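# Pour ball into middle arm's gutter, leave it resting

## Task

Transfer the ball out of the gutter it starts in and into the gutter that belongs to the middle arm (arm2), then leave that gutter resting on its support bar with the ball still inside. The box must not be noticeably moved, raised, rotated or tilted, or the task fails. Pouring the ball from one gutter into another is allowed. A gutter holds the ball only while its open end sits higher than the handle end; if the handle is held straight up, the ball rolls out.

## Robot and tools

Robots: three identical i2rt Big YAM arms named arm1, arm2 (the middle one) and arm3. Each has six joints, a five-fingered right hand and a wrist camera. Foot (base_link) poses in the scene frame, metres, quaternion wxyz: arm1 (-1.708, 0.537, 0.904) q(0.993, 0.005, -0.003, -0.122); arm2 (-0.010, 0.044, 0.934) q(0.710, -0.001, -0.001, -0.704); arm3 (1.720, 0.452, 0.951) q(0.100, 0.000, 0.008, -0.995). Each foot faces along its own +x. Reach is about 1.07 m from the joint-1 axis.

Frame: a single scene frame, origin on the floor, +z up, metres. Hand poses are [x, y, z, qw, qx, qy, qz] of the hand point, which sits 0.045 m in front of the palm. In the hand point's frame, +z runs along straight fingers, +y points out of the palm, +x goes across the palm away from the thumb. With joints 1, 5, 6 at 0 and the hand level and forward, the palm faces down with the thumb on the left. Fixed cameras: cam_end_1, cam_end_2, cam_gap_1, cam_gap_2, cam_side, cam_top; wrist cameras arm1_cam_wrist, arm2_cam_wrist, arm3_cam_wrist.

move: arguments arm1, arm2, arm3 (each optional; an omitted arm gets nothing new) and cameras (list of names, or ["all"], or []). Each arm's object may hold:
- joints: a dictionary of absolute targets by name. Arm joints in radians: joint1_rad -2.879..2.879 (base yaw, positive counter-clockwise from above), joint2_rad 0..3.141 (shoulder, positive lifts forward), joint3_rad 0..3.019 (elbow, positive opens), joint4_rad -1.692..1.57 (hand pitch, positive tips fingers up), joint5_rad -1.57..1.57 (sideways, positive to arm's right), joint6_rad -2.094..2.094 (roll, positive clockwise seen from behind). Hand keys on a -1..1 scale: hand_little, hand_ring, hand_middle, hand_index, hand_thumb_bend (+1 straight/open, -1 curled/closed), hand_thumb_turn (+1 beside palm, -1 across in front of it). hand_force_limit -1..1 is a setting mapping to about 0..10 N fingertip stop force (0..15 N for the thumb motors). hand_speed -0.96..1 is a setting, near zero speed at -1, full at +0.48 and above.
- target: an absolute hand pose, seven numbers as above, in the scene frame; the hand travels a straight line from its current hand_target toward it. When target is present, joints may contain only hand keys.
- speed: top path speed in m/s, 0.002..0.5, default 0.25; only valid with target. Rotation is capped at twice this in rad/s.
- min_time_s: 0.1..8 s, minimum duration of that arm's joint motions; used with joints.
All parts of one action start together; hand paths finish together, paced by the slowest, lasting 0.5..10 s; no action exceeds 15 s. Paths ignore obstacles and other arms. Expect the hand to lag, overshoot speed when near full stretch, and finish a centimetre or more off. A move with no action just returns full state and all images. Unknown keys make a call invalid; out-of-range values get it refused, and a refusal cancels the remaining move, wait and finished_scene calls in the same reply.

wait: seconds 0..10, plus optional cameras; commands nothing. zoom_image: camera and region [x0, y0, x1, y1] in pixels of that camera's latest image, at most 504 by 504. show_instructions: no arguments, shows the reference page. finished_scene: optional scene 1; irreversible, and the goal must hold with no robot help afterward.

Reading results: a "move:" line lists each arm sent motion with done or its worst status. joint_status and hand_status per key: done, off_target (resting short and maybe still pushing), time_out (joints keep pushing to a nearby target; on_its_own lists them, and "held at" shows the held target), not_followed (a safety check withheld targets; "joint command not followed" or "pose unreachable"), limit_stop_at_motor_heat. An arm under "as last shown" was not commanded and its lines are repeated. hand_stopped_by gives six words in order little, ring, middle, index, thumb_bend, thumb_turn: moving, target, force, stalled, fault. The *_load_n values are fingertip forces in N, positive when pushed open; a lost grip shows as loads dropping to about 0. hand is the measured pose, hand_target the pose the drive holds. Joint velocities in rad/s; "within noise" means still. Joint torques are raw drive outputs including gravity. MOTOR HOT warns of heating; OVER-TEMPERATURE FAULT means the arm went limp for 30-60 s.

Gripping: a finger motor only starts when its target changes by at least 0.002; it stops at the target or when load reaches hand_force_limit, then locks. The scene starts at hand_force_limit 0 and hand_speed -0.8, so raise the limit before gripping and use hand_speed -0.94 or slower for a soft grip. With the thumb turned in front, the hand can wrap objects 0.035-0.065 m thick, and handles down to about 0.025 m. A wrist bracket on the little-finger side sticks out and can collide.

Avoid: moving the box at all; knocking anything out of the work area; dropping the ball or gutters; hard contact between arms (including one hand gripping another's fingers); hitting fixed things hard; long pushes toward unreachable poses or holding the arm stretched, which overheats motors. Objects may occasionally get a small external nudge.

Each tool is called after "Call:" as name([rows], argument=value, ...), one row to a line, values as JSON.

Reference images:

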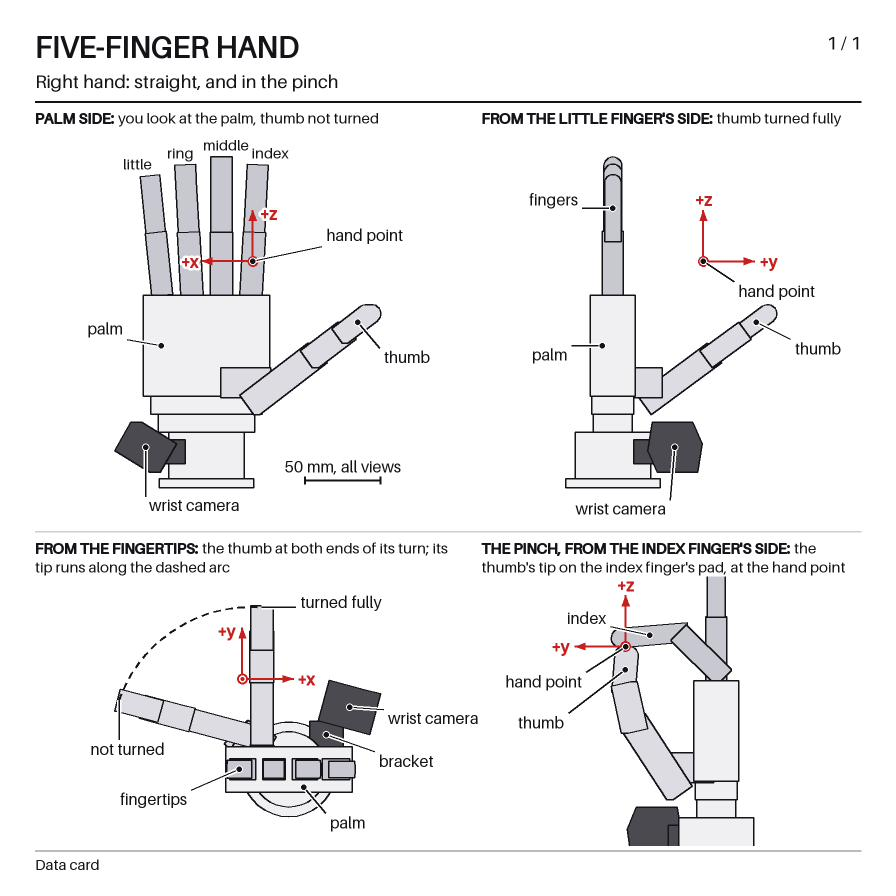

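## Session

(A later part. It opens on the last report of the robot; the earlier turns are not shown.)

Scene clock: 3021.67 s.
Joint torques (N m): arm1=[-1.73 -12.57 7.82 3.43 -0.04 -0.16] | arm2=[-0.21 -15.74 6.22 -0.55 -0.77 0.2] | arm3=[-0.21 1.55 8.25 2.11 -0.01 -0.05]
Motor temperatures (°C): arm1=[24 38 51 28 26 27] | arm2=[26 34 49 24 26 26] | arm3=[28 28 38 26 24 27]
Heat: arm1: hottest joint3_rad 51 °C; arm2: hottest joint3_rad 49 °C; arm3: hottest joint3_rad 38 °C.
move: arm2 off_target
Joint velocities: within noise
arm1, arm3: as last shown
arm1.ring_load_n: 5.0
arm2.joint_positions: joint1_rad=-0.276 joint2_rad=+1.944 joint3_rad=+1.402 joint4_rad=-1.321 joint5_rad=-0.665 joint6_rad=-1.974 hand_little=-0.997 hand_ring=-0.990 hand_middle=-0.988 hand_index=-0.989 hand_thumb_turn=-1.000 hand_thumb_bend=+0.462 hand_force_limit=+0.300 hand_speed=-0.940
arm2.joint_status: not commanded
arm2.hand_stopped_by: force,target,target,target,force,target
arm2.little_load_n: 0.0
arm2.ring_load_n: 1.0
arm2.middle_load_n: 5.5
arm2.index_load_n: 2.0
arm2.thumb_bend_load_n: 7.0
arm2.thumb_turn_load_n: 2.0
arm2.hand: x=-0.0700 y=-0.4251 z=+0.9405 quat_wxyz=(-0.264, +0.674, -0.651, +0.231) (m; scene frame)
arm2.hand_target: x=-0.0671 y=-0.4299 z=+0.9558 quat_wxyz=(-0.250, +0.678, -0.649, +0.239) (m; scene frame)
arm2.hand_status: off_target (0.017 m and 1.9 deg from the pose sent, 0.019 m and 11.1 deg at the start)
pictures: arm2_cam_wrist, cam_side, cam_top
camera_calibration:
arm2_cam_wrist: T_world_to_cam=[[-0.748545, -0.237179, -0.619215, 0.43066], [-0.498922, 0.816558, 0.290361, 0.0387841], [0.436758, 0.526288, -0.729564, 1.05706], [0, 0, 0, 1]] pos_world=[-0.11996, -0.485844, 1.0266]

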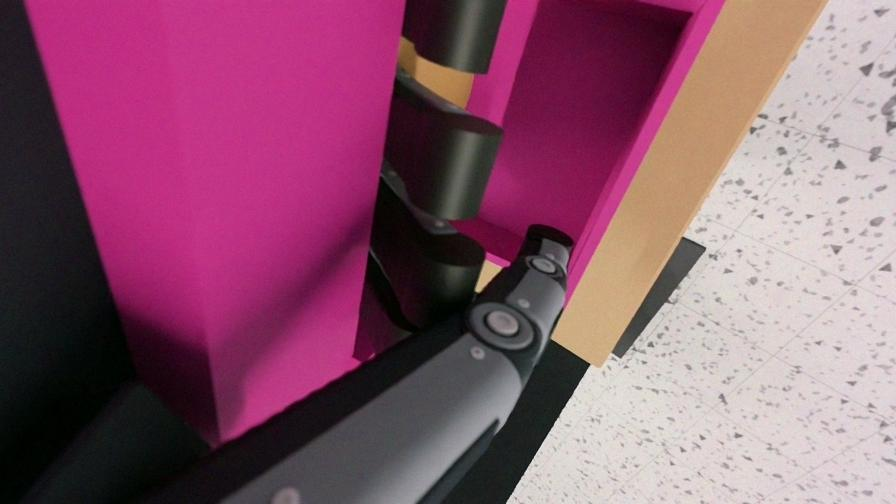

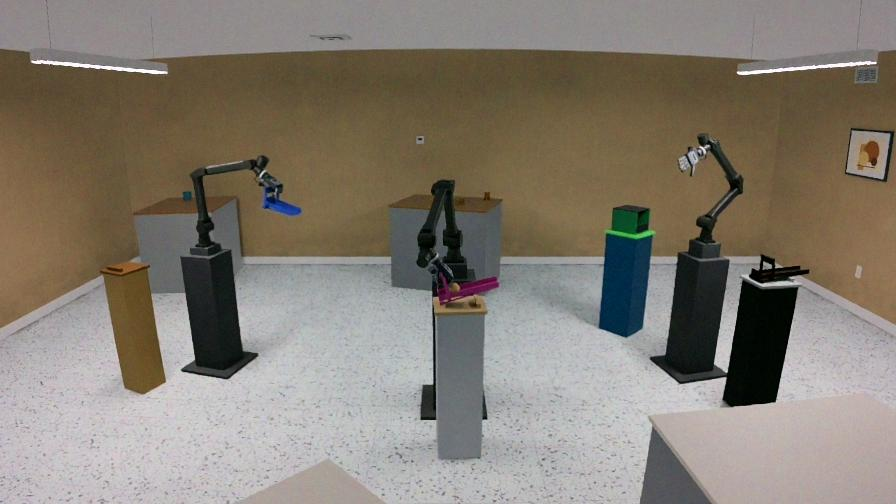

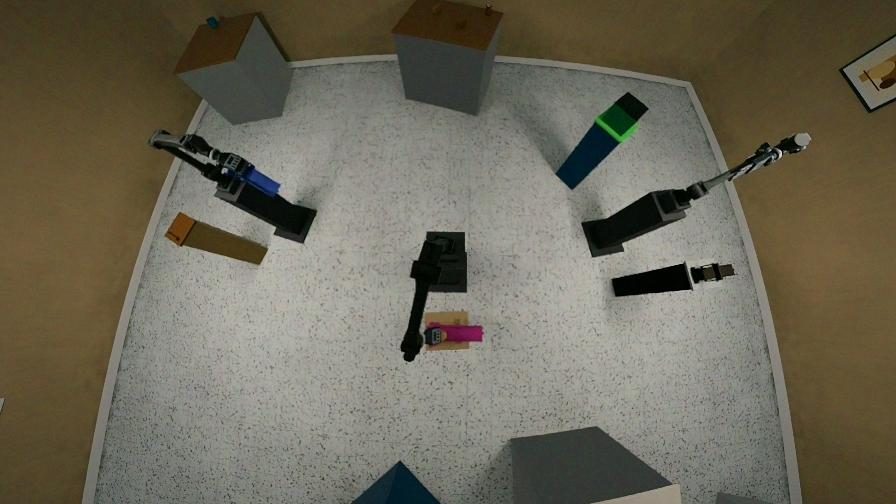

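Call:
move(arm2={"target": [-0.052, -0.430, 0.940, 0.1961, -0.6952, 0.6656, -0.1877], "speed": 0.06}, cameras=["cam_side", "cam_top", "arm2_cam_wrist"])

Call:
zoom_image(camera="cam_side", region=[410, 230, 530, 320])

Call:
zoom_image(camera="cam_top", region=[400, 290, 520, 370])

Scene clock: 3045.13 s.
Joint torques (N m): arm1=[-1.73 -12.69 7.72 3.38 -0.03 -0.24] | arm2=[-0.5 -15.27 6.27 -0.27 -0.6 0.21] | arm3=[0.03 2.43 8.62 2.19 0.01 -0.11]
Motor temperatures (°C): arm1=[24 38 51 28 26 27] | arm2=[26 34 46 24 26 26] | arm3=[28 28 38 26 24 27]
Heat: arm1: hottest joint3_rad 51 °C; arm2: hottest joint3_rad 46 °C; arm3: hottest joint3_rad 38 °C.
move: arm2 off_target
Joint velocities: within noise
arm1, arm3: as last shown
arm1.ring_load_n: 5.5
arm2.joint_positions: joint1_rad=-0.190 joint2_rad=+1.905 joint3_rad=+1.329 joint4_rad=-1.171 joint5_rad=-0.533 joint6_rad=-1.839 hand_little=-0.997 hand_ring=-0.990 hand_middle=-0.988 hand_index=-0.989 hand_thumb_turn=-1.000 hand_thumb_bend=+0.462 hand_force_limit=+0.300 hand_speed=-0.940
arm2.joint_status: not commanded
arm2.hand_stopped_by: force,target,target,target,force,target
arm2.little_load_n: 0.0
arm2.ring_load_n: 1.0
arm2.middle_load_n: 5.5
arm2.index_load_n: 2.0
arm2.thumb_bend_load_n: 7.0
arm2.thumb_turn_load_n: 2.0
arm2.hand: x=-0.0542 y=-0.4242 z=+0.9248 quat_wxyz=(-0.211, +0.693, -0.666, +0.177) (m; scene frame)
arm2.hand_target: x=-0.0519 y=-0.4299 z=+0.9398 quat_wxyz=(-0.196, +0.695, -0.665, +0.188) (m; scene frame)
arm2.hand_status: off_target (0.016 m and 2.1 deg from the pose sent, 0.019 m and 9.7 deg at the start)
pictures: arm2_cam_wrist, cam_side, cam_top
camera_calibration:
arm2_cam_wrist: T_world_to_cam=[[-0.835096, -0.245343, -0.492363, 0.307361], [-0.45302, 0.814464, 0.362521, -0.0145966], [0.31207, 0.525791, -0.791301, 1.08834], [0, 0, 0, 1]] pos_world=[-0.0895742, -0.48494, 1.01783]

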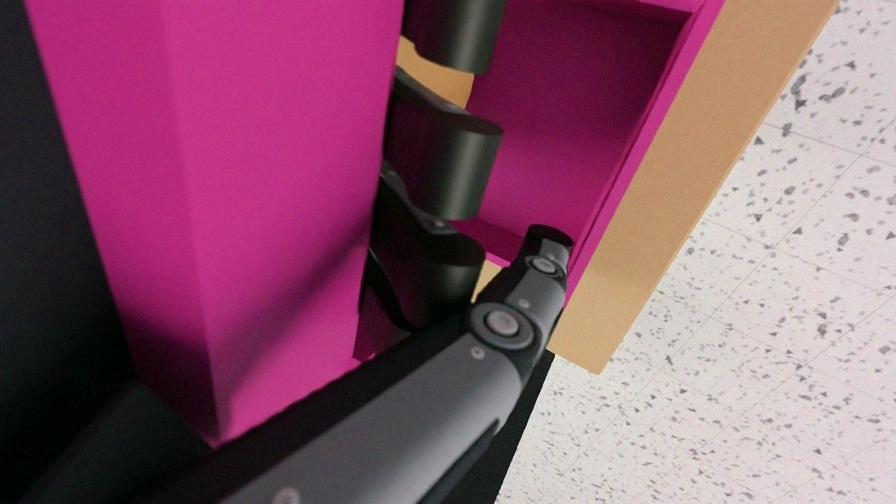

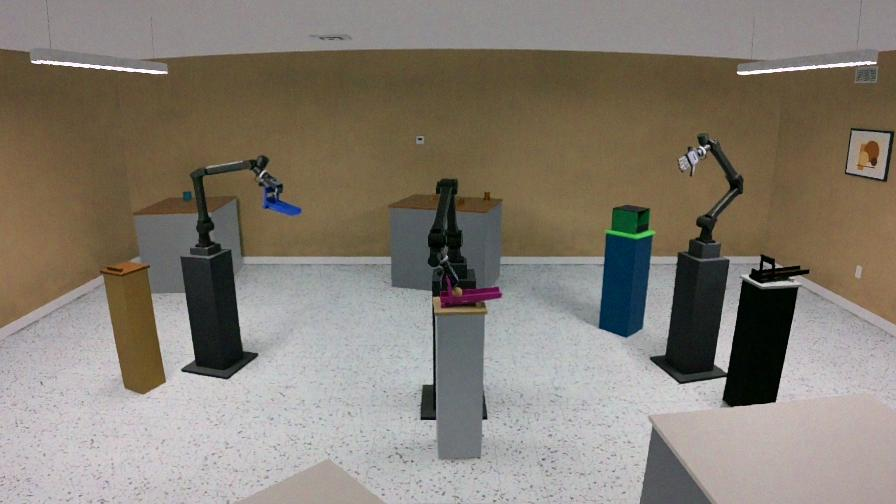

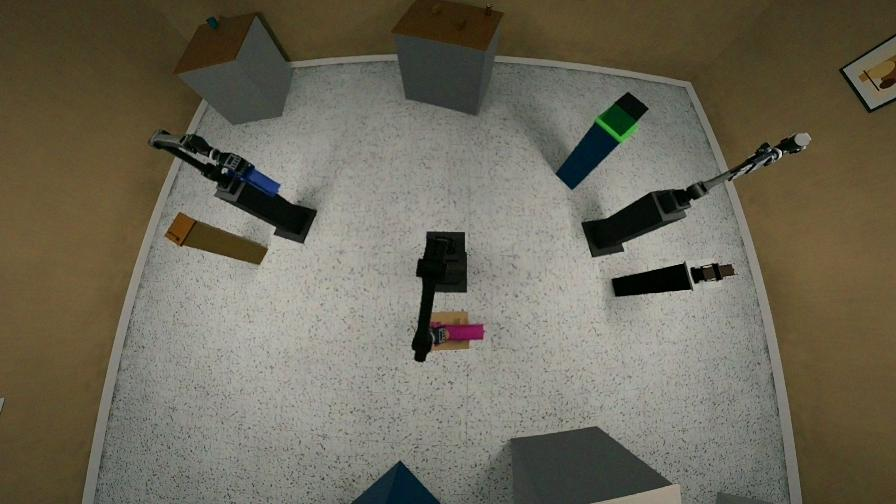

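Scaled by 4.200.

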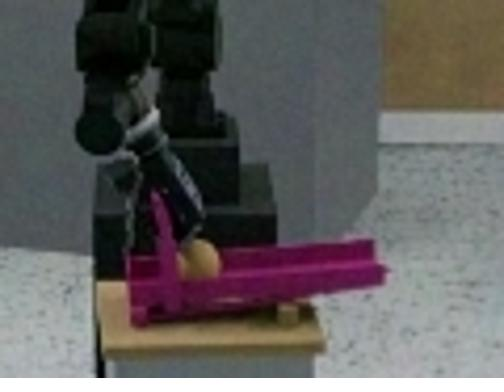

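Scaled by 4.200.

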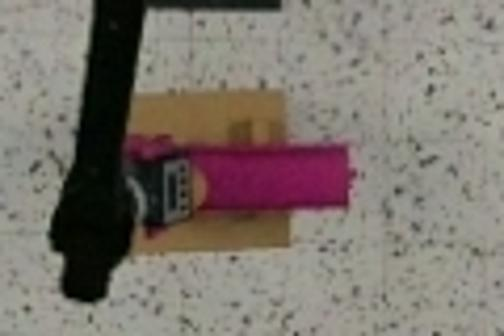

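Call:
move(arm2={"target": [-0.060, -0.430, 0.938, 0.1839, -0.6986, 0.6688, -0.1760], "speed": 0.06}, cameras=["cam_side", "cam_end_1"])

Call:
zoom_image(camera="cam_side", region=[420, 250, 510, 320])

Call:
zoom_image(camera="cam_end_1", region=[520, 150, 610, 230])

Scene clock: 3063.90 s.
Joint torques (N m): arm1=[-2.43 -12.22 7.72 3.6 -0.05 -0.14] | arm2=[-0.56 -15.15 6.09 -0.24 -0.5 0.2] | arm3=[0.56 1.38 8.72 2.1 0.04 -0.04]
Motor temperatures (°C): arm1=[24 38 51 29 26 27] | arm2=[26 35 45 24 26 26] | arm3=[28 28 38 26 24 27]
Heat: arm1: hottest joint3_rad 51 °C; arm2: hottest joint3_rad 45 °C; arm3: hottest joint3_rad 38 °C.
move: arm2 off_target
Joint velocities: within noise
arm1: as last shown
arm1.ring_load_n: 5.0
arm2.joint_positions: joint1_rad=-0.190 joint2_rad=+1.901 joint3_rad=+1.329 joint4_rad=-1.161 joint5_rad=-0.501 joint6_rad=-1.836 hand_little=-0.997 hand_ring=-0.990 hand_middle=-0.988 hand_index=-0.989 hand_thumb_turn=-1.000 hand_thumb_bend=+0.462 hand_force_limit=+0.300 hand_speed=-0.940
arm2.joint_status: not commanded
arm2.hand_stopped_by: force,target,target,target,force,target
arm2.little_load_n: 0.0
arm2.ring_load_n: 1.0
arm2.middle_load_n: 5.5
arm2.index_load_n: 2.0
arm2.thumb_bend_load_n: 7.0
arm2.thumb_turn_load_n: 2.5
arm2.hand: x=-0.0611 y=-0.4258 z=+0.9245 quat_wxyz=(-0.197, +0.698, -0.668, +0.167) (m; scene frame)
arm2.hand_target: x=-0.0599 y=-0.4300 z=+0.9379 quat_wxyz=(-0.184, +0.699, -0.669, +0.176) (m; scene frame)
arm2.hand_status: off_target (0.014 m and 1.8 deg from the pose sent, 0.016 m and 3.2 deg at the start)
arm3.joint_positions: joint1_rad=+0.242 joint2_rad=+0.635 joint3_rad=+1.359 joint4_rad=-1.149 joint5_rad=-0.046 joint6_rad=-1.300 hand_little=+1.000 hand_ring=+1.000 hand_middle=+1.000 hand_index=+1.000 hand_thumb_turn=+1.000 hand_thumb_bend=+1.000 hand_force_limit=+0.000 hand_speed=-0.800
arm3.joint_status: not commanded
arm3.hand_stopped_by: target,target,target,target,target,target
arm3.little_load_n: 0.0
arm3.ring_load_n: 0.0
arm3.middle_load_n: 0.0
arm3.index_load_n: 0.0
arm3.thumb_bend_load_n: 0.0
arm3.thumb_turn_load_n: 0.0
arm3.hand: x=+1.4583 y=+0.3654 z=+1.4599 quat_wxyz=(+0.501, +0.088, -0.837, +0.201) (m; scene frame)
arm3.hand_target: x=+1.4596 y=+0.3658 z=+1.4719 quat_wxyz=(+0.511, +0.088, -0.830, +0.204) (m; scene frame)
arm3.hand_status: not commanded
pictures: cam_end_1, cam_side

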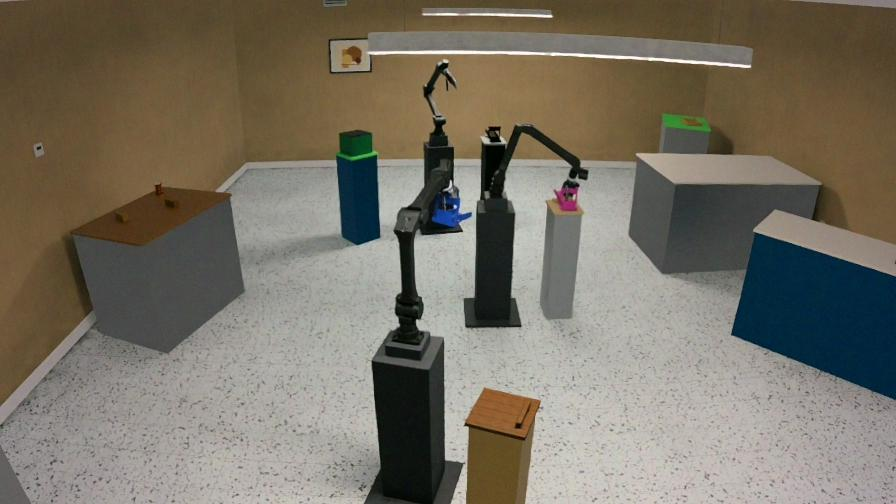

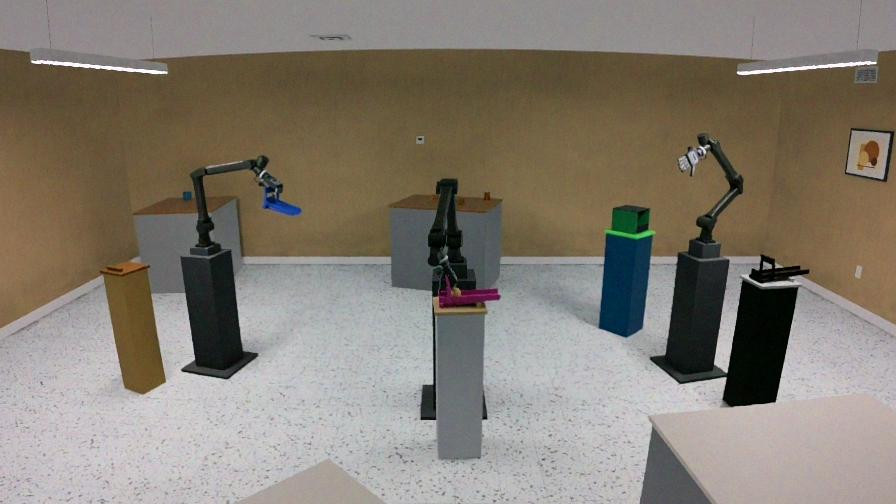

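Scaled by 5.600.

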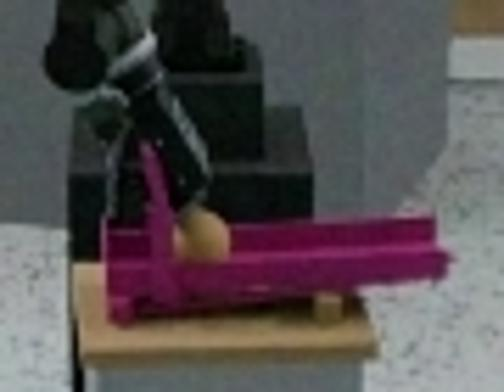

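Scaled by 5.600.

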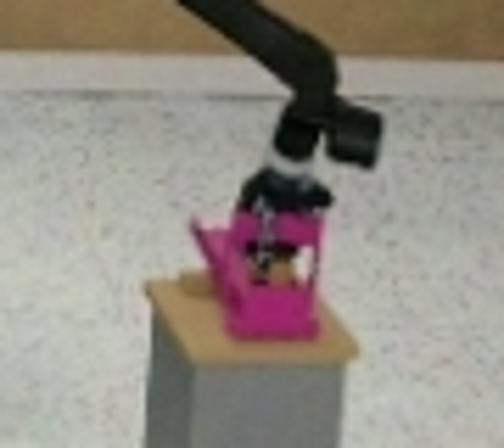

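Call:
move(arm2={"joints": {"hand_thumb_bend": 1, "hand_speed": -0.75}}, cameras=[])

Call:
move(arm2={"joints": {"hand_index": 0.2, "hand_middle": 0.2, "hand_ring": 0.2, "hand_little": 0.2, "hand_speed": -0.9}}, cameras=["cam_side", "arm2_cam_wrist"])

Call:
zoom_image(camera="cam_side", region=[420, 250, 510, 320])

Scene clock: 3084.80 s.
Joint torques (N m): arm1=[-2.32 -12.69 7.6 3.62 -0.08 -0.16] | arm2=[-0.56 -15.15 6.09 -0.24 -0.53 0.2] | arm3=[-0.5 1.38 8.54 2.18 -0.02 -0.09]
Motor temperatures (°C): arm1=[24 38 51 29 26 27] | arm2=[26 35 44 24 26 26] | arm3=[28 28 38 26 24 27]
Heat: arm1: hottest joint3_rad 51 °C; arm2: hottest joint3_rad 44 °C; arm3: hottest joint3_rad 38 °C.
move: arm2 done
Joint velocities: within noise
arm1, arm3: as last shown
arm2.joint_positions: joint1_rad=-0.190 joint2_rad=+1.901 joint3_rad=+1.329 joint4_rad=-1.161 joint5_rad=-0.500 joint6_rad=-1.836 hand_little=-0.997 hand_ring=-0.990 hand_middle=-0.989 hand_index=-0.989 hand_thumb_turn=-1.000 hand_thumb_bend=+1.000 hand_force_limit=+0.300 hand_speed=-0.750
arm2.joint_status: all done
arm2.hand_stopped_by: force,target,target,target,target,target
arm2.little_load_n: 0.0
arm2.ring_load_n: 0.5
arm2.middle_load_n: 1.0
arm2.index_load_n: 1.5
arm2.thumb_bend_load_n: 0.0
arm2.thumb_turn_load_n: 0.0
arm2.hand: x=-0.0613 y=-0.4258 z=+0.9245 quat_wxyz=(-0.197, +0.698, -0.668, +0.167) (m; scene frame)
arm2.hand_target: x=-0.0599 y=-0.4300 z=+0.9378 quat_wxyz=(-0.184, +0.699, -0.669, +0.176) (m; scene frame)
arm2.hand_status: not commanded
pictures: none
No camera images: "cameras" was empty.

Scene clock: 3089.57 s.
Joint torques (N m): arm1=[-1.85 -12.1 7.94 3.48 -0.02 -0.14] | arm2=[-0.15 -12.04 6.32 -0.17 -0.67 0.13] | arm3=[0.67 1.44 8.54 2.02 0.01 -0.12]
Motor temperatures (°C): arm1=[24 38 51 29 26 27] | arm2=[26 35 44 24 26 26] | arm3=[28 28 38 26 24 27]
Heat: arm1: hottest joint3_rad 51 °C; arm2: hottest joint3_rad 44 °C; arm3: hottest joint3_rad 38 °C.
move: arm2 done
Joint velocities: within noise
arm1.joint_positions: joint1_rad=-0.040 joint2_rad=+1.484 joint3_rad=+1.641 joint4_rad=-0.758 joint5_rad=-0.008 joint6_rad=-0.012 hand_little=-0.990 hand_ring=-0.997 hand_middle=-0.846 hand_index=-0.869 hand_thumb_turn=-1.000 hand_thumb_bend=+0.701 hand_force_limit=+0.500 hand_speed=-0.930
arm1.joint_status: not commanded
arm1.hand_stopped_by: target,target,force,force,target,target
arm1.little_load_n: 0.0
arm1.ring_load_n: 5.0
arm1.middle_load_n: 8.5
arm1.index_load_n: 7.5
arm1.thumb_bend_load_n: 3.0
arm1.thumb_turn_load_n: 2.5
arm1.hand: x=-1.1059 y=+0.3894 z=+1.2782 quat_wxyz=(-0.285, +0.534, -0.704, +0.371) (m; scene frame)
arm1.hand_target: x=-1.1105 y=+0.3803 z=+1.3001 quat_wxyz=(-0.295, +0.523, -0.696, +0.394) (m; scene frame)
arm1.hand_status: not commanded
arm2.joint_positions: joint1_rad=-0.194 joint2_rad=+1.861 joint3_rad=+1.329 joint4_rad=-1.161 joint5_rad=-0.498 joint6_rad=-1.830 hand_little=+0.200 hand_ring=+0.199 hand_middle=+0.200 hand_index=+0.200 hand_thumb_turn=-1.000 hand_thumb_bend=+1.000 hand_force_limit=+0.300 hand_speed=-0.900
arm2.joint_status: all done
arm2.hand_stopped_by: target,target,target,target,target,target
arm2.little_load_n: 0.0
arm2.ring_load_n: -3.5
arm2.middle_load_n: 0.0
arm2.index_load_n: 0.0
arm2.thumb_bend_load_n: 0.0
arm2.thumb_turn_load_n: 0.0
arm2.hand: x=-0.0646 y=-0.4302 z=+0.9426 quat_wxyz=(-0.181, +0.699, -0.669, +0.176) (m; scene frame)
arm2.hand_target: x=-0.0599 y=-0.4300 z=+0.9379 quat_wxyz=(-0.184, +0.699, -0.669, +0.176) (m; scene frame)
arm2.hand_status: not commanded
arm3: as last shown
pictures: arm2_cam_wrist, cam_side
camera_calibration:
arm2_cam_wrist: T_world_to_cam=[[-0.857687, -0.259705, -0.443764, 0.252625], [-0.431974, 0.832065, 0.347947, 0.00180084], [0.278876, 0.490124, -0.825837, 1.1239], [0, 0, 0, 1]] pos_world=[-0.0959791, -0.486743, 1.03964]

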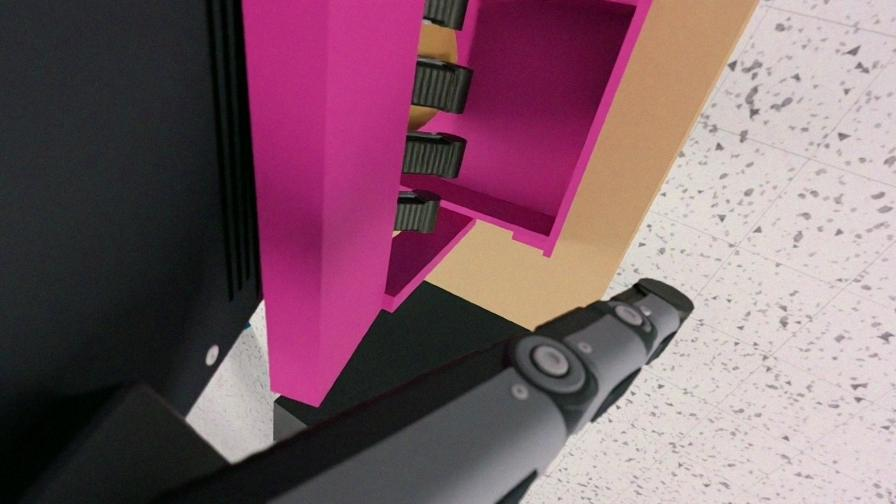

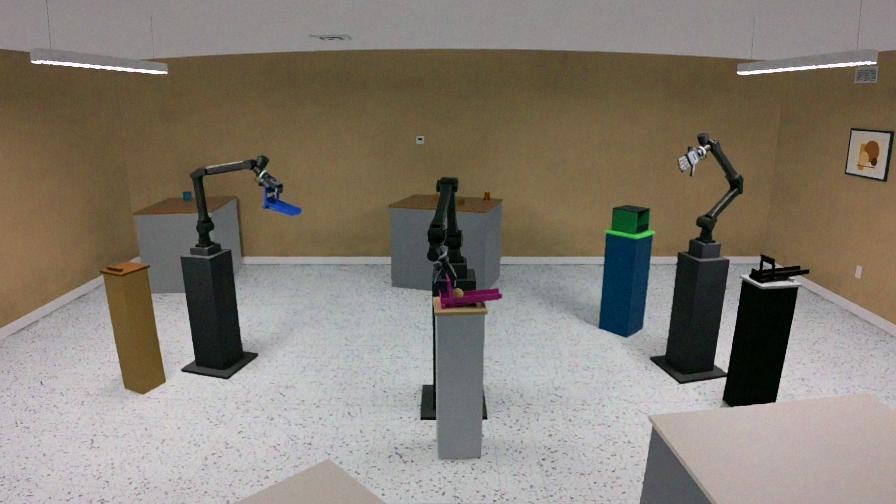

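Scaled by 5.600.

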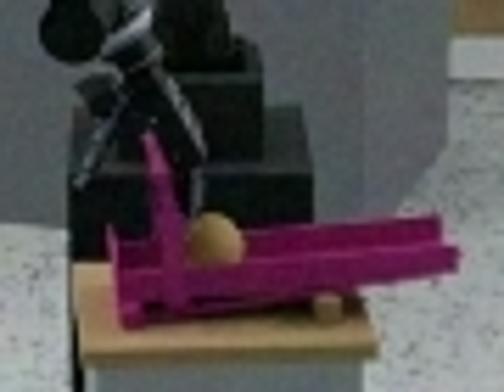

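Call:
move(arm2={"joints": {"hand_index": 1, "hand_middle": 1, "hand_ring": 1, "hand_little": 1, "hand_thumb_turn": 1, "hand_speed": -0.88}}, cameras=["cam_side", "arm2_cam_wrist"])

Call:
zoom_image(camera="cam_side", region=[420, 250, 510, 320])

Scene clock: 3107.93 s.
Joint torques (N m): arm1=[-1.67 -13.04 7.72 3.56 -0.02 -0.13] | arm2=[-0.26 -11.99 6.3 -0.18 -0.64 0.14] | arm3=[0.21 2.2 8.42 2.13 0.04 -0.07]
Motor temperatures (°C): arm1=[24 38 51 29 26 27] | arm2=[26 35 43 24 26 26] | arm3=[28 28 38 26 24 27]
Heat: arm1: hottest joint3_rad 51 °C; arm2: hottest joint3_rad 43 °C; arm3: hottest joint3_rad 38 °C.
move: arm2 done
Joint velocities: within noise
arm1, arm3: as last shown
arm1.ring_load_n: 5.5
arm1.index_load_n: 7.0
arm2.joint_positions: joint1_rad=-0.193 joint2_rad=+1.861 joint3_rad=+1.329 joint4_rad=-1.161 joint5_rad=-0.499 joint6_rad=-1.830 hand_little=+1.000 hand_ring=+1.000 hand_middle=+1.000 hand_index=+1.000 hand_thumb_turn=+1.000 hand_thumb_bend=+1.000 hand_force_limit=+0.300 hand_speed=-0.880
arm2.joint_status: all done
arm2.hand_stopped_by: target,target,target,target,target,target
arm2.little_load_n: 0.0
arm2.ring_load_n: 0.0
arm2.middle_load_n: 0.0
arm2.index_load_n: 0.0
arm2.thumb_bend_load_n: -0.5
arm2.thumb_turn_load_n: 0.0
arm2.hand: x=-0.0638 y=-0.4304 z=+0.9427 quat_wxyz=(-0.181, +0.699, -0.669, +0.177) (m; scene frame)
arm2.hand_target: x=-0.0600 y=-0.4300 z=+0.9378 quat_wxyz=(-0.184, +0.699, -0.669, +0.176) (m; scene frame)
arm2.hand_status: not commanded
pictures: arm2_cam_wrist, cam_side
camera_calibration:
arm2_cam_wrist: T_world_to_cam=[[-0.856946, -0.260656, -0.444638, 0.253712], [-0.433185, 0.8317, 0.347312, 0.00255292], [0.279276, 0.490238, -0.825634, 1.12364], [0, 0, 0, 1]] pos_world=[-0.0952831, -0.486843, 1.03964]

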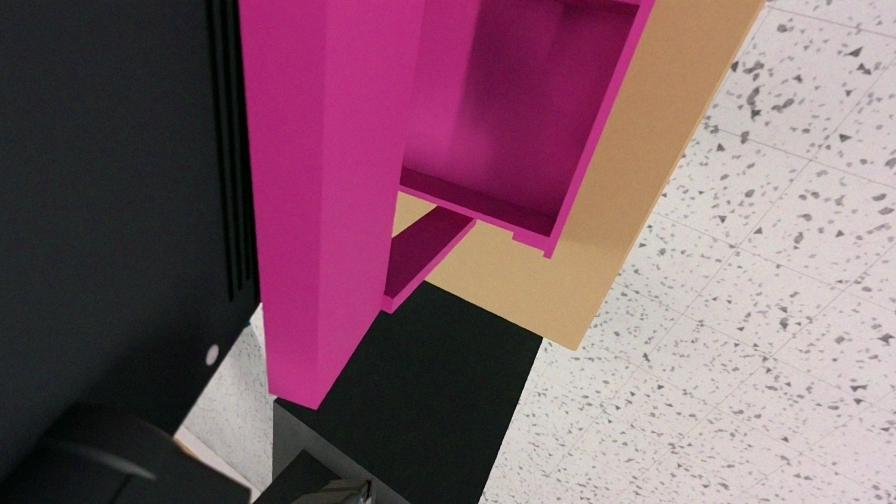

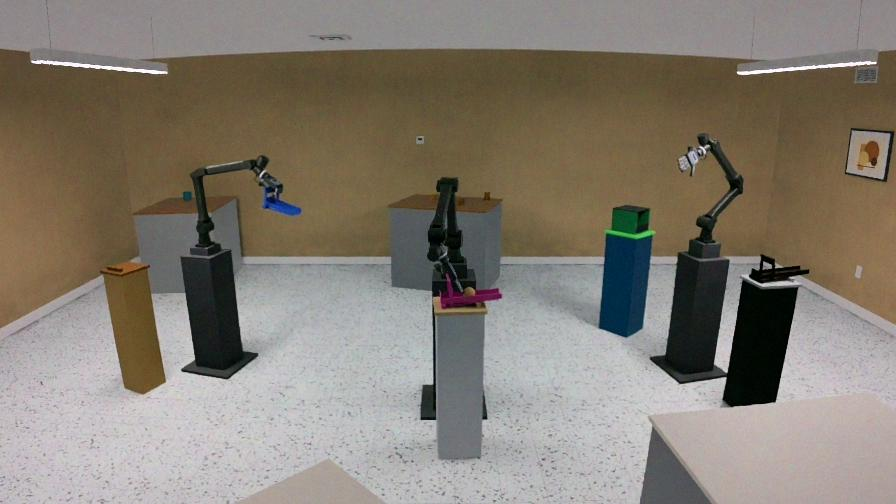

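Scaled by 5.600.

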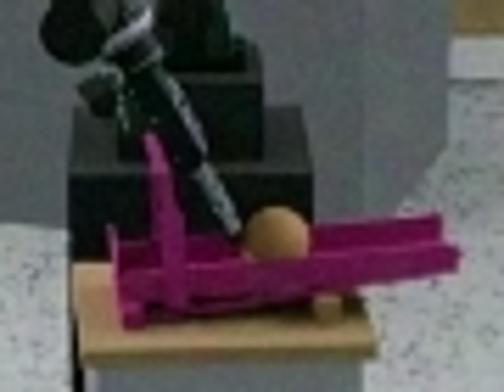

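Call:
move(arm2={"target": [-0.052, -0.430, 1.09, 0.1839, -0.6986, 0.6688, -0.1760], "speed": 0.1}, cameras=["cam_side", "arm2_cam_wrist", "cam_top"])

Call:
zoom_image(camera="cam_side", region=[420, 250, 510, 320])

Scene clock: 3127.57 s.
Joint torques (N m): arm1=[-1.2 -13.33 7.95 3.59 -0.1 -0.16] | arm2=[-0.21 -12.81 11.69 -1.07 -0.63 0.2] | arm3=[0.09 0.85 8.28 2.11 -0.01 -0.1]
Motor temperatures (°C): arm1=[24 38 51 29 26 27] | arm2=[26 35 43 24 26 26] | arm3=[28 28 38 26 24 27]
Heat: arm1: hottest joint3_rad 51 °C; arm2: hottest joint3_rad 43 °C; arm3: hottest joint3_rad 38 °C.
move: arm2 off_target
Joint velocities: within noise
arm1, arm3: as last shown
arm1.ring_load_n: 5.0
arm1.index_load_n: 7.5
arm2.joint_positions: joint1_rad=-0.179 joint2_rad=+1.734 joint3_rad=+1.486 joint4_rad=-1.499 joint5_rad=-0.501 joint6_rad=-1.819 hand_little=+1.000 hand_ring=+1.000 hand_middle=+1.000 hand_index=+1.000 hand_thumb_turn=+1.000 hand_thumb_bend=+1.000 hand_force_limit=+0.300 hand_speed=-0.880
arm2.joint_status: not commanded
arm2.hand_stopped_by: target,target,target,target,target,target
arm2.little_load_n: 0.0
arm2.ring_load_n: 0.0
arm2.middle_load_n: -0.5
arm2.index_load_n: 0.0
arm2.thumb_bend_load_n: 0.0
arm2.thumb_turn_load_n: 0.0
arm2.hand: x=-0.0534 y=-0.4124 z=+1.0653 quat_wxyz=(-0.205, +0.694, -0.671, +0.161) (m; scene frame)
arm2.hand_target: x=-0.0519 y=-0.4287 z=+1.0900 quat_wxyz=(-0.184, +0.699, -0.669, +0.176) (m; scene frame)
arm2.hand_status: off_target (0.030 m and 3.0 deg from the pose sent, 0.148 m and 0.3 deg at the start)
pictures: arm2_cam_wrist, cam_side, cam_top
camera_calibration:
arm2_cam_wrist: T_world_to_cam=[[-0.851019, -0.237363, -0.468429, 0.357115], [-0.440115, 0.808998, 0.389643, -0.105281], [0.286471, 0.537756, -0.792939, 1.1984], [0, 0, 0, 1]] pos_world=[-0.0857293, -0.474507, 1.15856]

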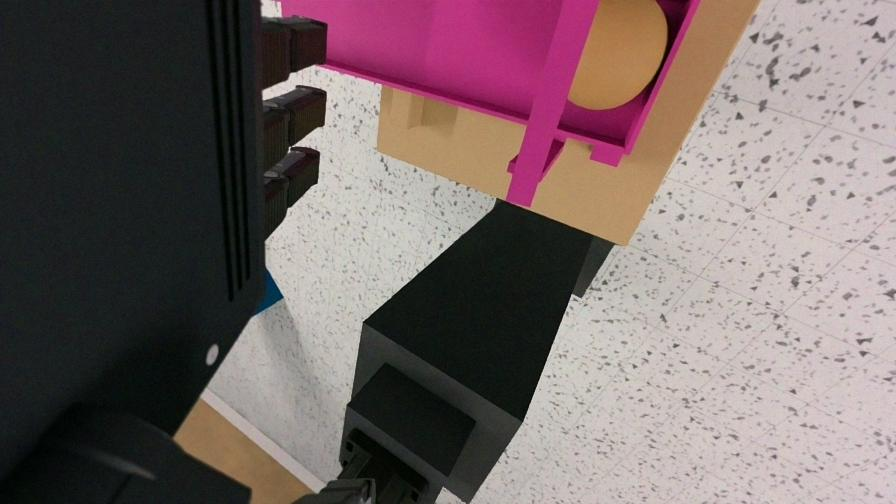

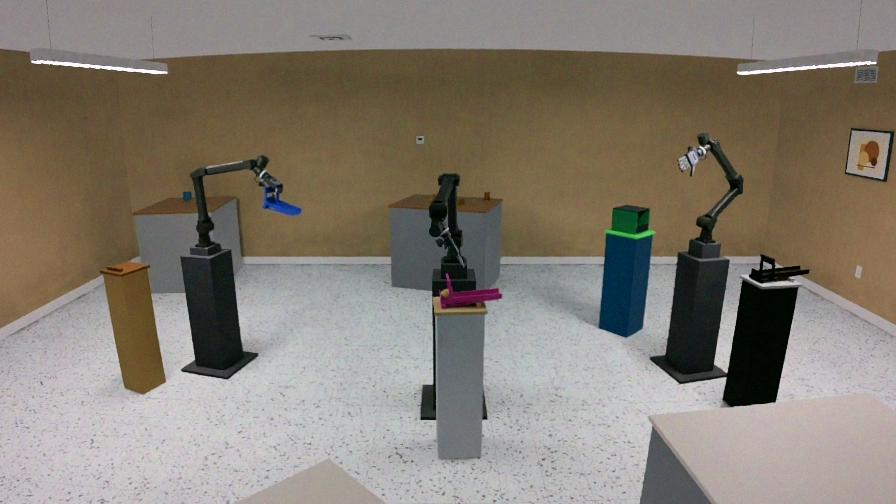

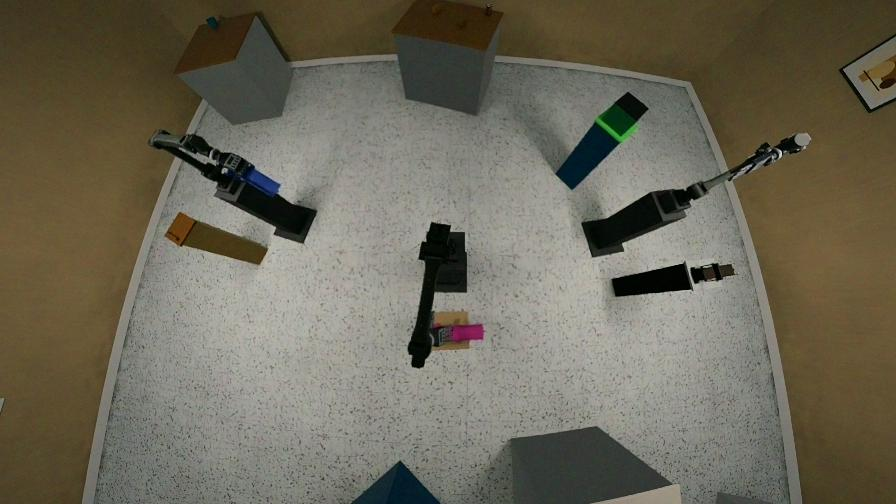

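Scaled by 5.600.

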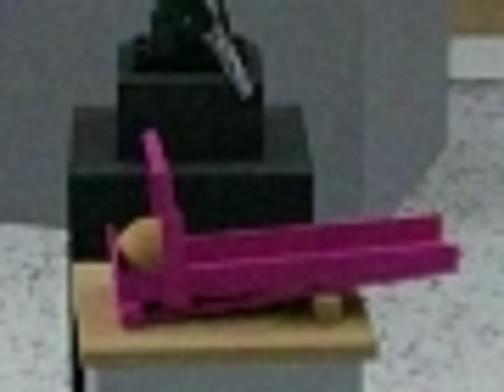

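Call:
move(arm1={"target": [-1.45, 0.27, 1.20, 0.3859, -0.4600, 0.6126, -0.5140], "speed": 0.15}, cameras=["cam_side", "cam_gap_1"])

Call:
zoom_image(camera="cam_side", region=[150, 130, 300, 260])

Scene clock: 3181.33 s.
Joint torques (N m): arm1=[-0.79 -2.78 7.64 3.18 -0.46 -0.11] | arm2=[-0.15 -12.81 11.69 -1.09 -0.63 0.2] | arm3=[0.21 2.14 8.73 2 0.06 -0.07]
Motor temperatures (°C): arm1=[24 38 50 29 26 27] | arm2=[26 34 49 24 26 26] | arm3=[28 28 38 26 24 27]
Heat: arm1: hottest joint3_rad 50 °C; arm2: hottest joint3_rad 49 °C; arm3: hottest joint3_rad 38 °C.
move: arm1 off_target
Joint velocities: within noise
arm1.joint_positions: joint1_rad=-0.994 joint2_rad=+0.807 joint3_rad=+0.705 joint4_rad=-0.253 joint5_rad=-0.943 joint6_rad=-0.260 hand_little=-0.990 hand_ring=-0.997 hand_middle=-0.846 hand_index=-0.869 hand_thumb_turn=-1.000 hand_thumb_bend=+0.701 hand_force_limit=+0.500 hand_speed=-0.930
arm1.joint_status: not commanded
arm1.hand_stopped_by: target,target,force,force,target,target
arm1.little_load_n: 0.0
arm1.ring_load_n: 5.0
arm1.middle_load_n: 8.5
arm1.index_load_n: 7.0
arm1.thumb_bend_load_n: 3.0
arm1.thumb_turn_load_n: 2.5
arm1.hand: x=-1.4457 y=+0.2748 z=+1.1915 quat_wxyz=(-0.395, +0.458, -0.625, +0.494) (m; scene frame)
arm1.hand_target: x=-1.4499 y=+0.2703 z=+1.2000 quat_wxyz=(-0.386, +0.460, -0.613, +0.514) (m; scene frame)
arm1.hand_status: off_target (0.011 m and 2.9 deg from the pose sent, 0.373 m and 24.2 deg at the start)
arm2, arm3: as last shown
arm2.middle_load_n: 0.0
pictures: cam_gap_1, cam_side

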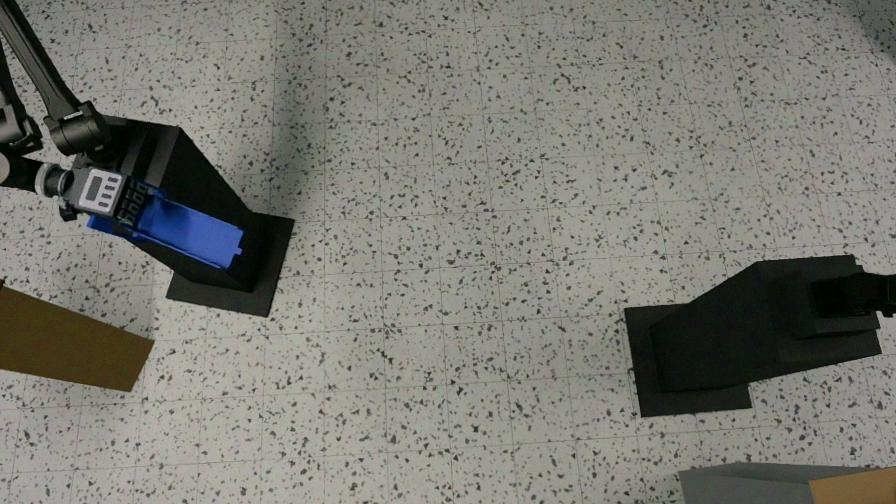

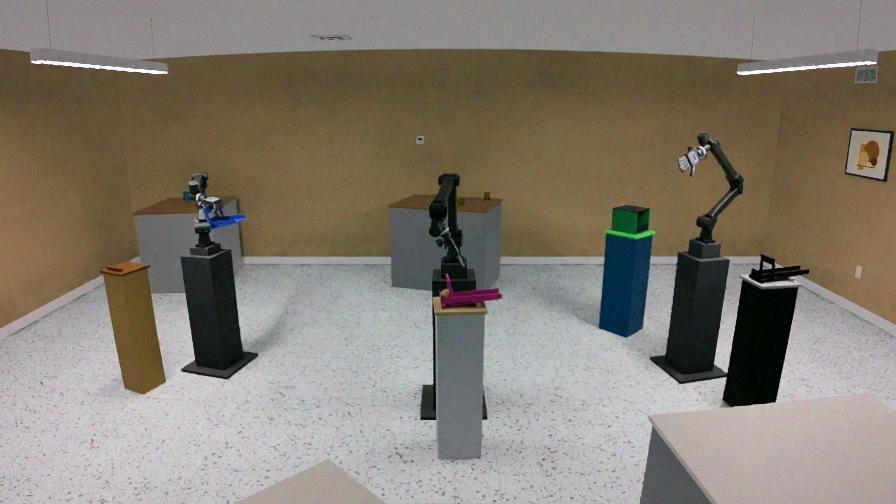

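Scaled by 3.360.

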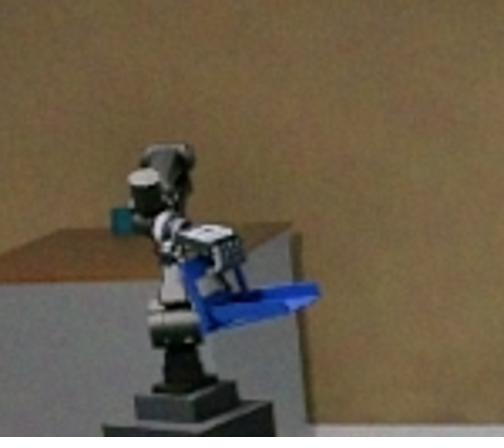

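Call:
move(arm1={"joints": {"joint1_rad": -2.682}, "min_time_s": 6}, cameras=["cam_side"])

Call:
move(arm1={"target": [-2.060, 0.225, 1.06, -0.1100, 0.1527, 0.7927, -0.5712], "speed": 0.12}, cameras=["cam_side", "cam_end_1", "arm1_cam_wrist"])

Call:
zoom_image(camera="cam_side", region=[70, 190, 190, 290])

Call:
zoom_image(camera="cam_end_1", region=[420, 310, 580, 440])

Scene clock: 3215.60 s.
Joint torques (N m): arm1=[-2.14 -3.25 7.79 3.47 -0.39 -0.16] | arm2=[-0.15 -12.81 11.67 -1.07 -0.63 0.2] | arm3=[1.14 1.08 8.5 1.94 -0.03 -0.05]
Motor temperatures (°C): arm1=[24 36 49 29 27 27] | arm2=[26 34 50 24 26 26] | arm3=[28 28 38 26 24 27]
Heat: arm1: hottest joint3_rad 49 °C; arm2: hottest joint3_rad 50 °C; arm3: hottest joint3_rad 38 °C.
move: arm1 done
Joint velocities: within noise
arm1.joint_positions: joint1_rad=-2.667 joint2_rad=+0.807 joint3_rad=+0.705 joint4_rad=-0.253 joint5_rad=-0.944 joint6_rad=-0.260 hand_little=-0.990 hand_ring=-0.997 hand_middle=-0.846 hand_index=-0.869 hand_thumb_turn=-1.000 hand_thumb_bend=+0.701 hand_force_limit=+0.500 hand_speed=-0.930
arm1.joint_status: all done
arm1.hand_stopped_by: target,target,force,force,target,target
arm1.little_load_n: 0.0
arm1.ring_load_n: 5.0
arm1.middle_load_n: 8.5
arm1.index_load_n: 7.0
arm1.thumb_bend_load_n: 3.0
arm1.thumb_turn_load_n: 2.5
arm1.hand: x=-1.9949 y=+0.2980 z=+1.1883 quat_wxyz=(+0.103, -0.154, -0.764, +0.618) (m; scene frame)
arm1.hand_target: x=-1.9989 y=+0.3021 z=+1.1968 quat_wxyz=(+0.124, -0.144, -0.758, +0.624) (m; scene frame)
arm1.hand_status: not commanded
arm2, arm3: as last shown
arm2.thumb_bend_load_n: -0.5
pictures: cam_side

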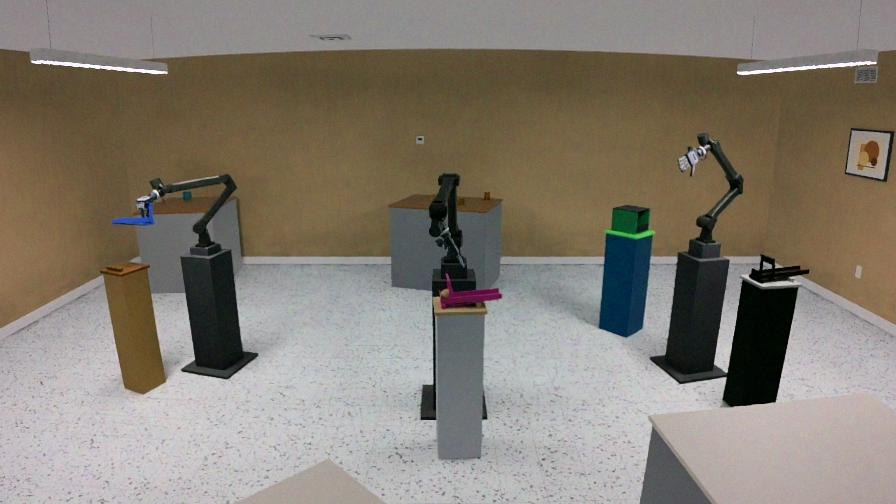

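Scene clock: 3217.77 s.
Joint torques (N m): arm1=[0.09 -6.18 7.62 3.48 -0.28 -0.18] | arm2=[-0.21 -12.81 11.67 -1.07 -0.62 0.2] | arm3=[0.85 1.38 8.69 2.09 0.04 0]
Motor temperatures (°C): arm1=[24 35 49 29 27 27] | arm2=[26 34 50 24 26 26] | arm3=[28 28 38 26 24 27]
Heat: arm1: hottest joint3_rad 49 °C; arm2: hottest joint3_rad 50 °C; arm3: hottest joint3_rad 38 °C.
move: arm1 off_target
Joint velocities: within noise
arm1.joint_positions: joint1_rad=-2.484 joint2_rad=+1.226 joint3_rad=+0.655 joint4_rad=+0.106 joint5_rad=-0.715 joint6_rad=-0.278 hand_little=-0.990 hand_ring=-0.997 hand_middle=-0.846 hand_index=-0.869 hand_thumb_turn=-1.000 hand_thumb_bend=+0.701 hand_force_limit=+0.500 hand_speed=-0.930
arm1.joint_status: not commanded
arm1.hand_stopped_by: target,target,force,force,target,target
arm1.little_load_n: 0.0
arm1.ring_load_n: 5.0
arm1.middle_load_n: 8.5
arm1.index_load_n: 7.5
arm1.thumb_bend_load_n: 3.0
arm1.thumb_turn_load_n: 2.5
arm1.hand: x=-2.0562 y=+0.2343 z=+1.0476 quat_wxyz=(+0.098, -0.174, -0.803, +0.562) (m; scene frame)
arm1.hand_target: x=-2.0596 y=+0.2252 z=+1.0602 quat_wxyz=(+0.110, -0.154, -0.797, +0.574) (m; scene frame)
arm1.hand_status: off_target (0.016 m and 3.2 deg from the pose sent, 0.161 m and 6.4 deg at the start)
arm2, arm3: as last shown
arm2.middle_load_n: -0.5
arm2.thumb_bend_load_n: 0.0
pictures: arm1_cam_wrist, cam_end_1, cam_side
camera_calibration:
arm1_cam_wrist: T_world_to_cam=[[-0.0823271, 0.371404, -0.924814, 0.715473], [0.983318, 0.181296, -0.014727, 1.99716], [0.162195, -0.910599, -0.380134, 1.05564], [0, 0, 0, 1]] pos_world=[-2.07616, 0.333455, 1.09237]

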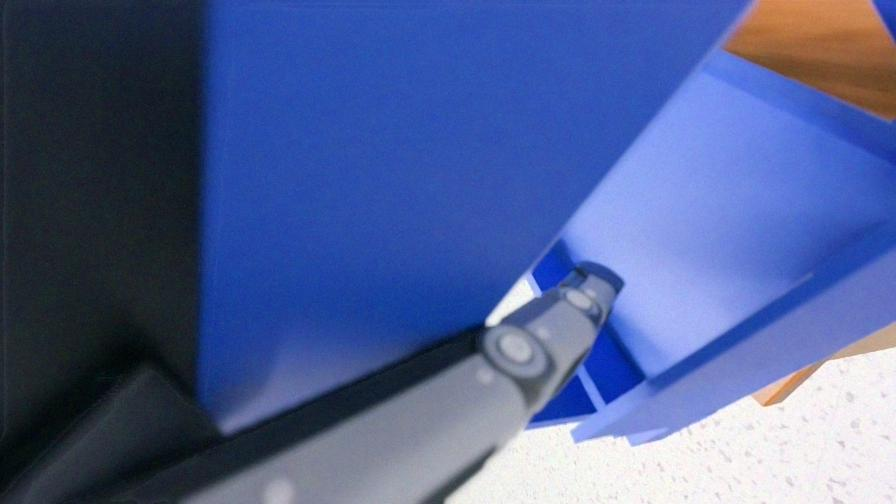

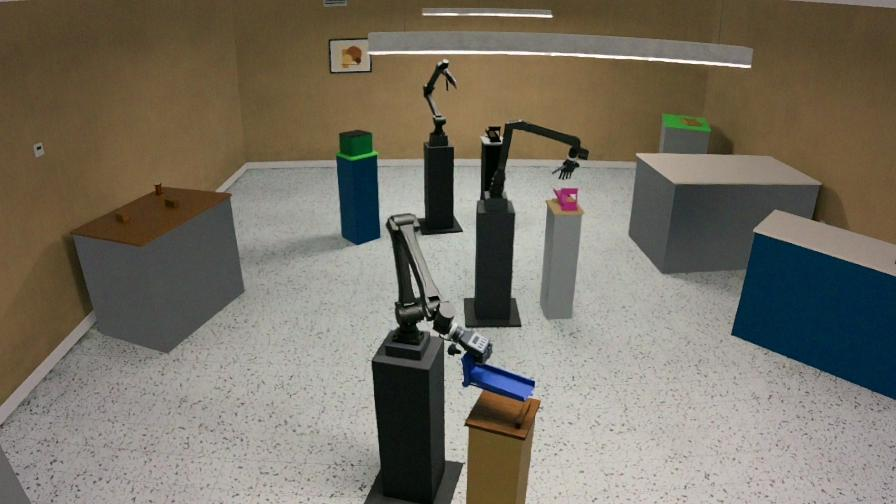

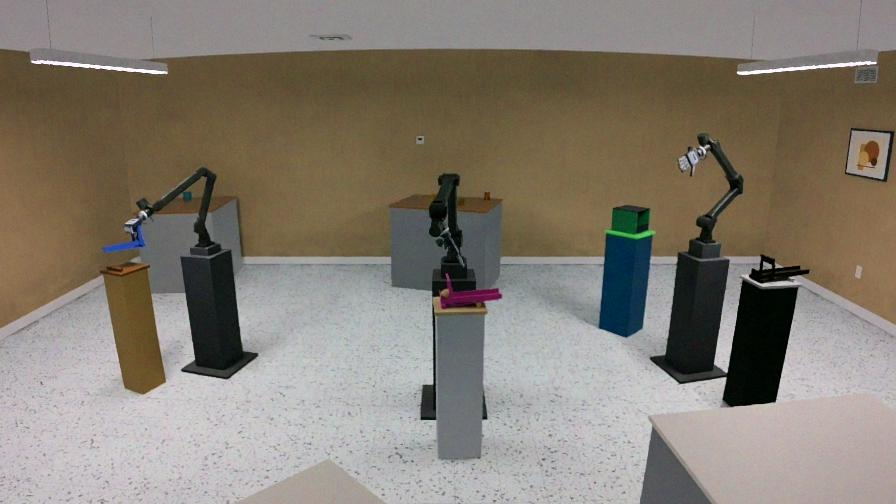

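Scaled by 4.200.

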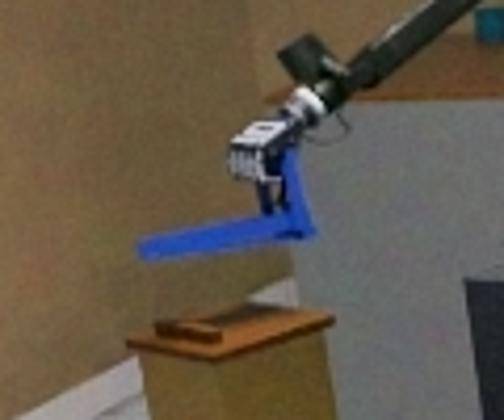

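Scaled by 3.150.

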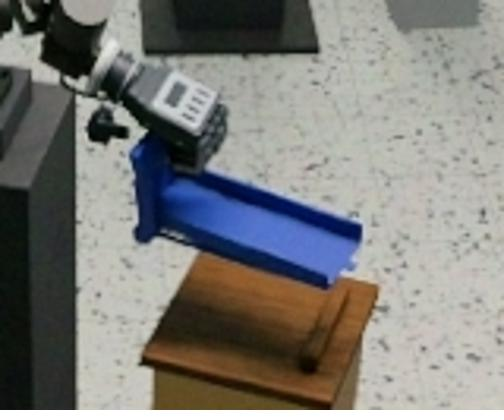

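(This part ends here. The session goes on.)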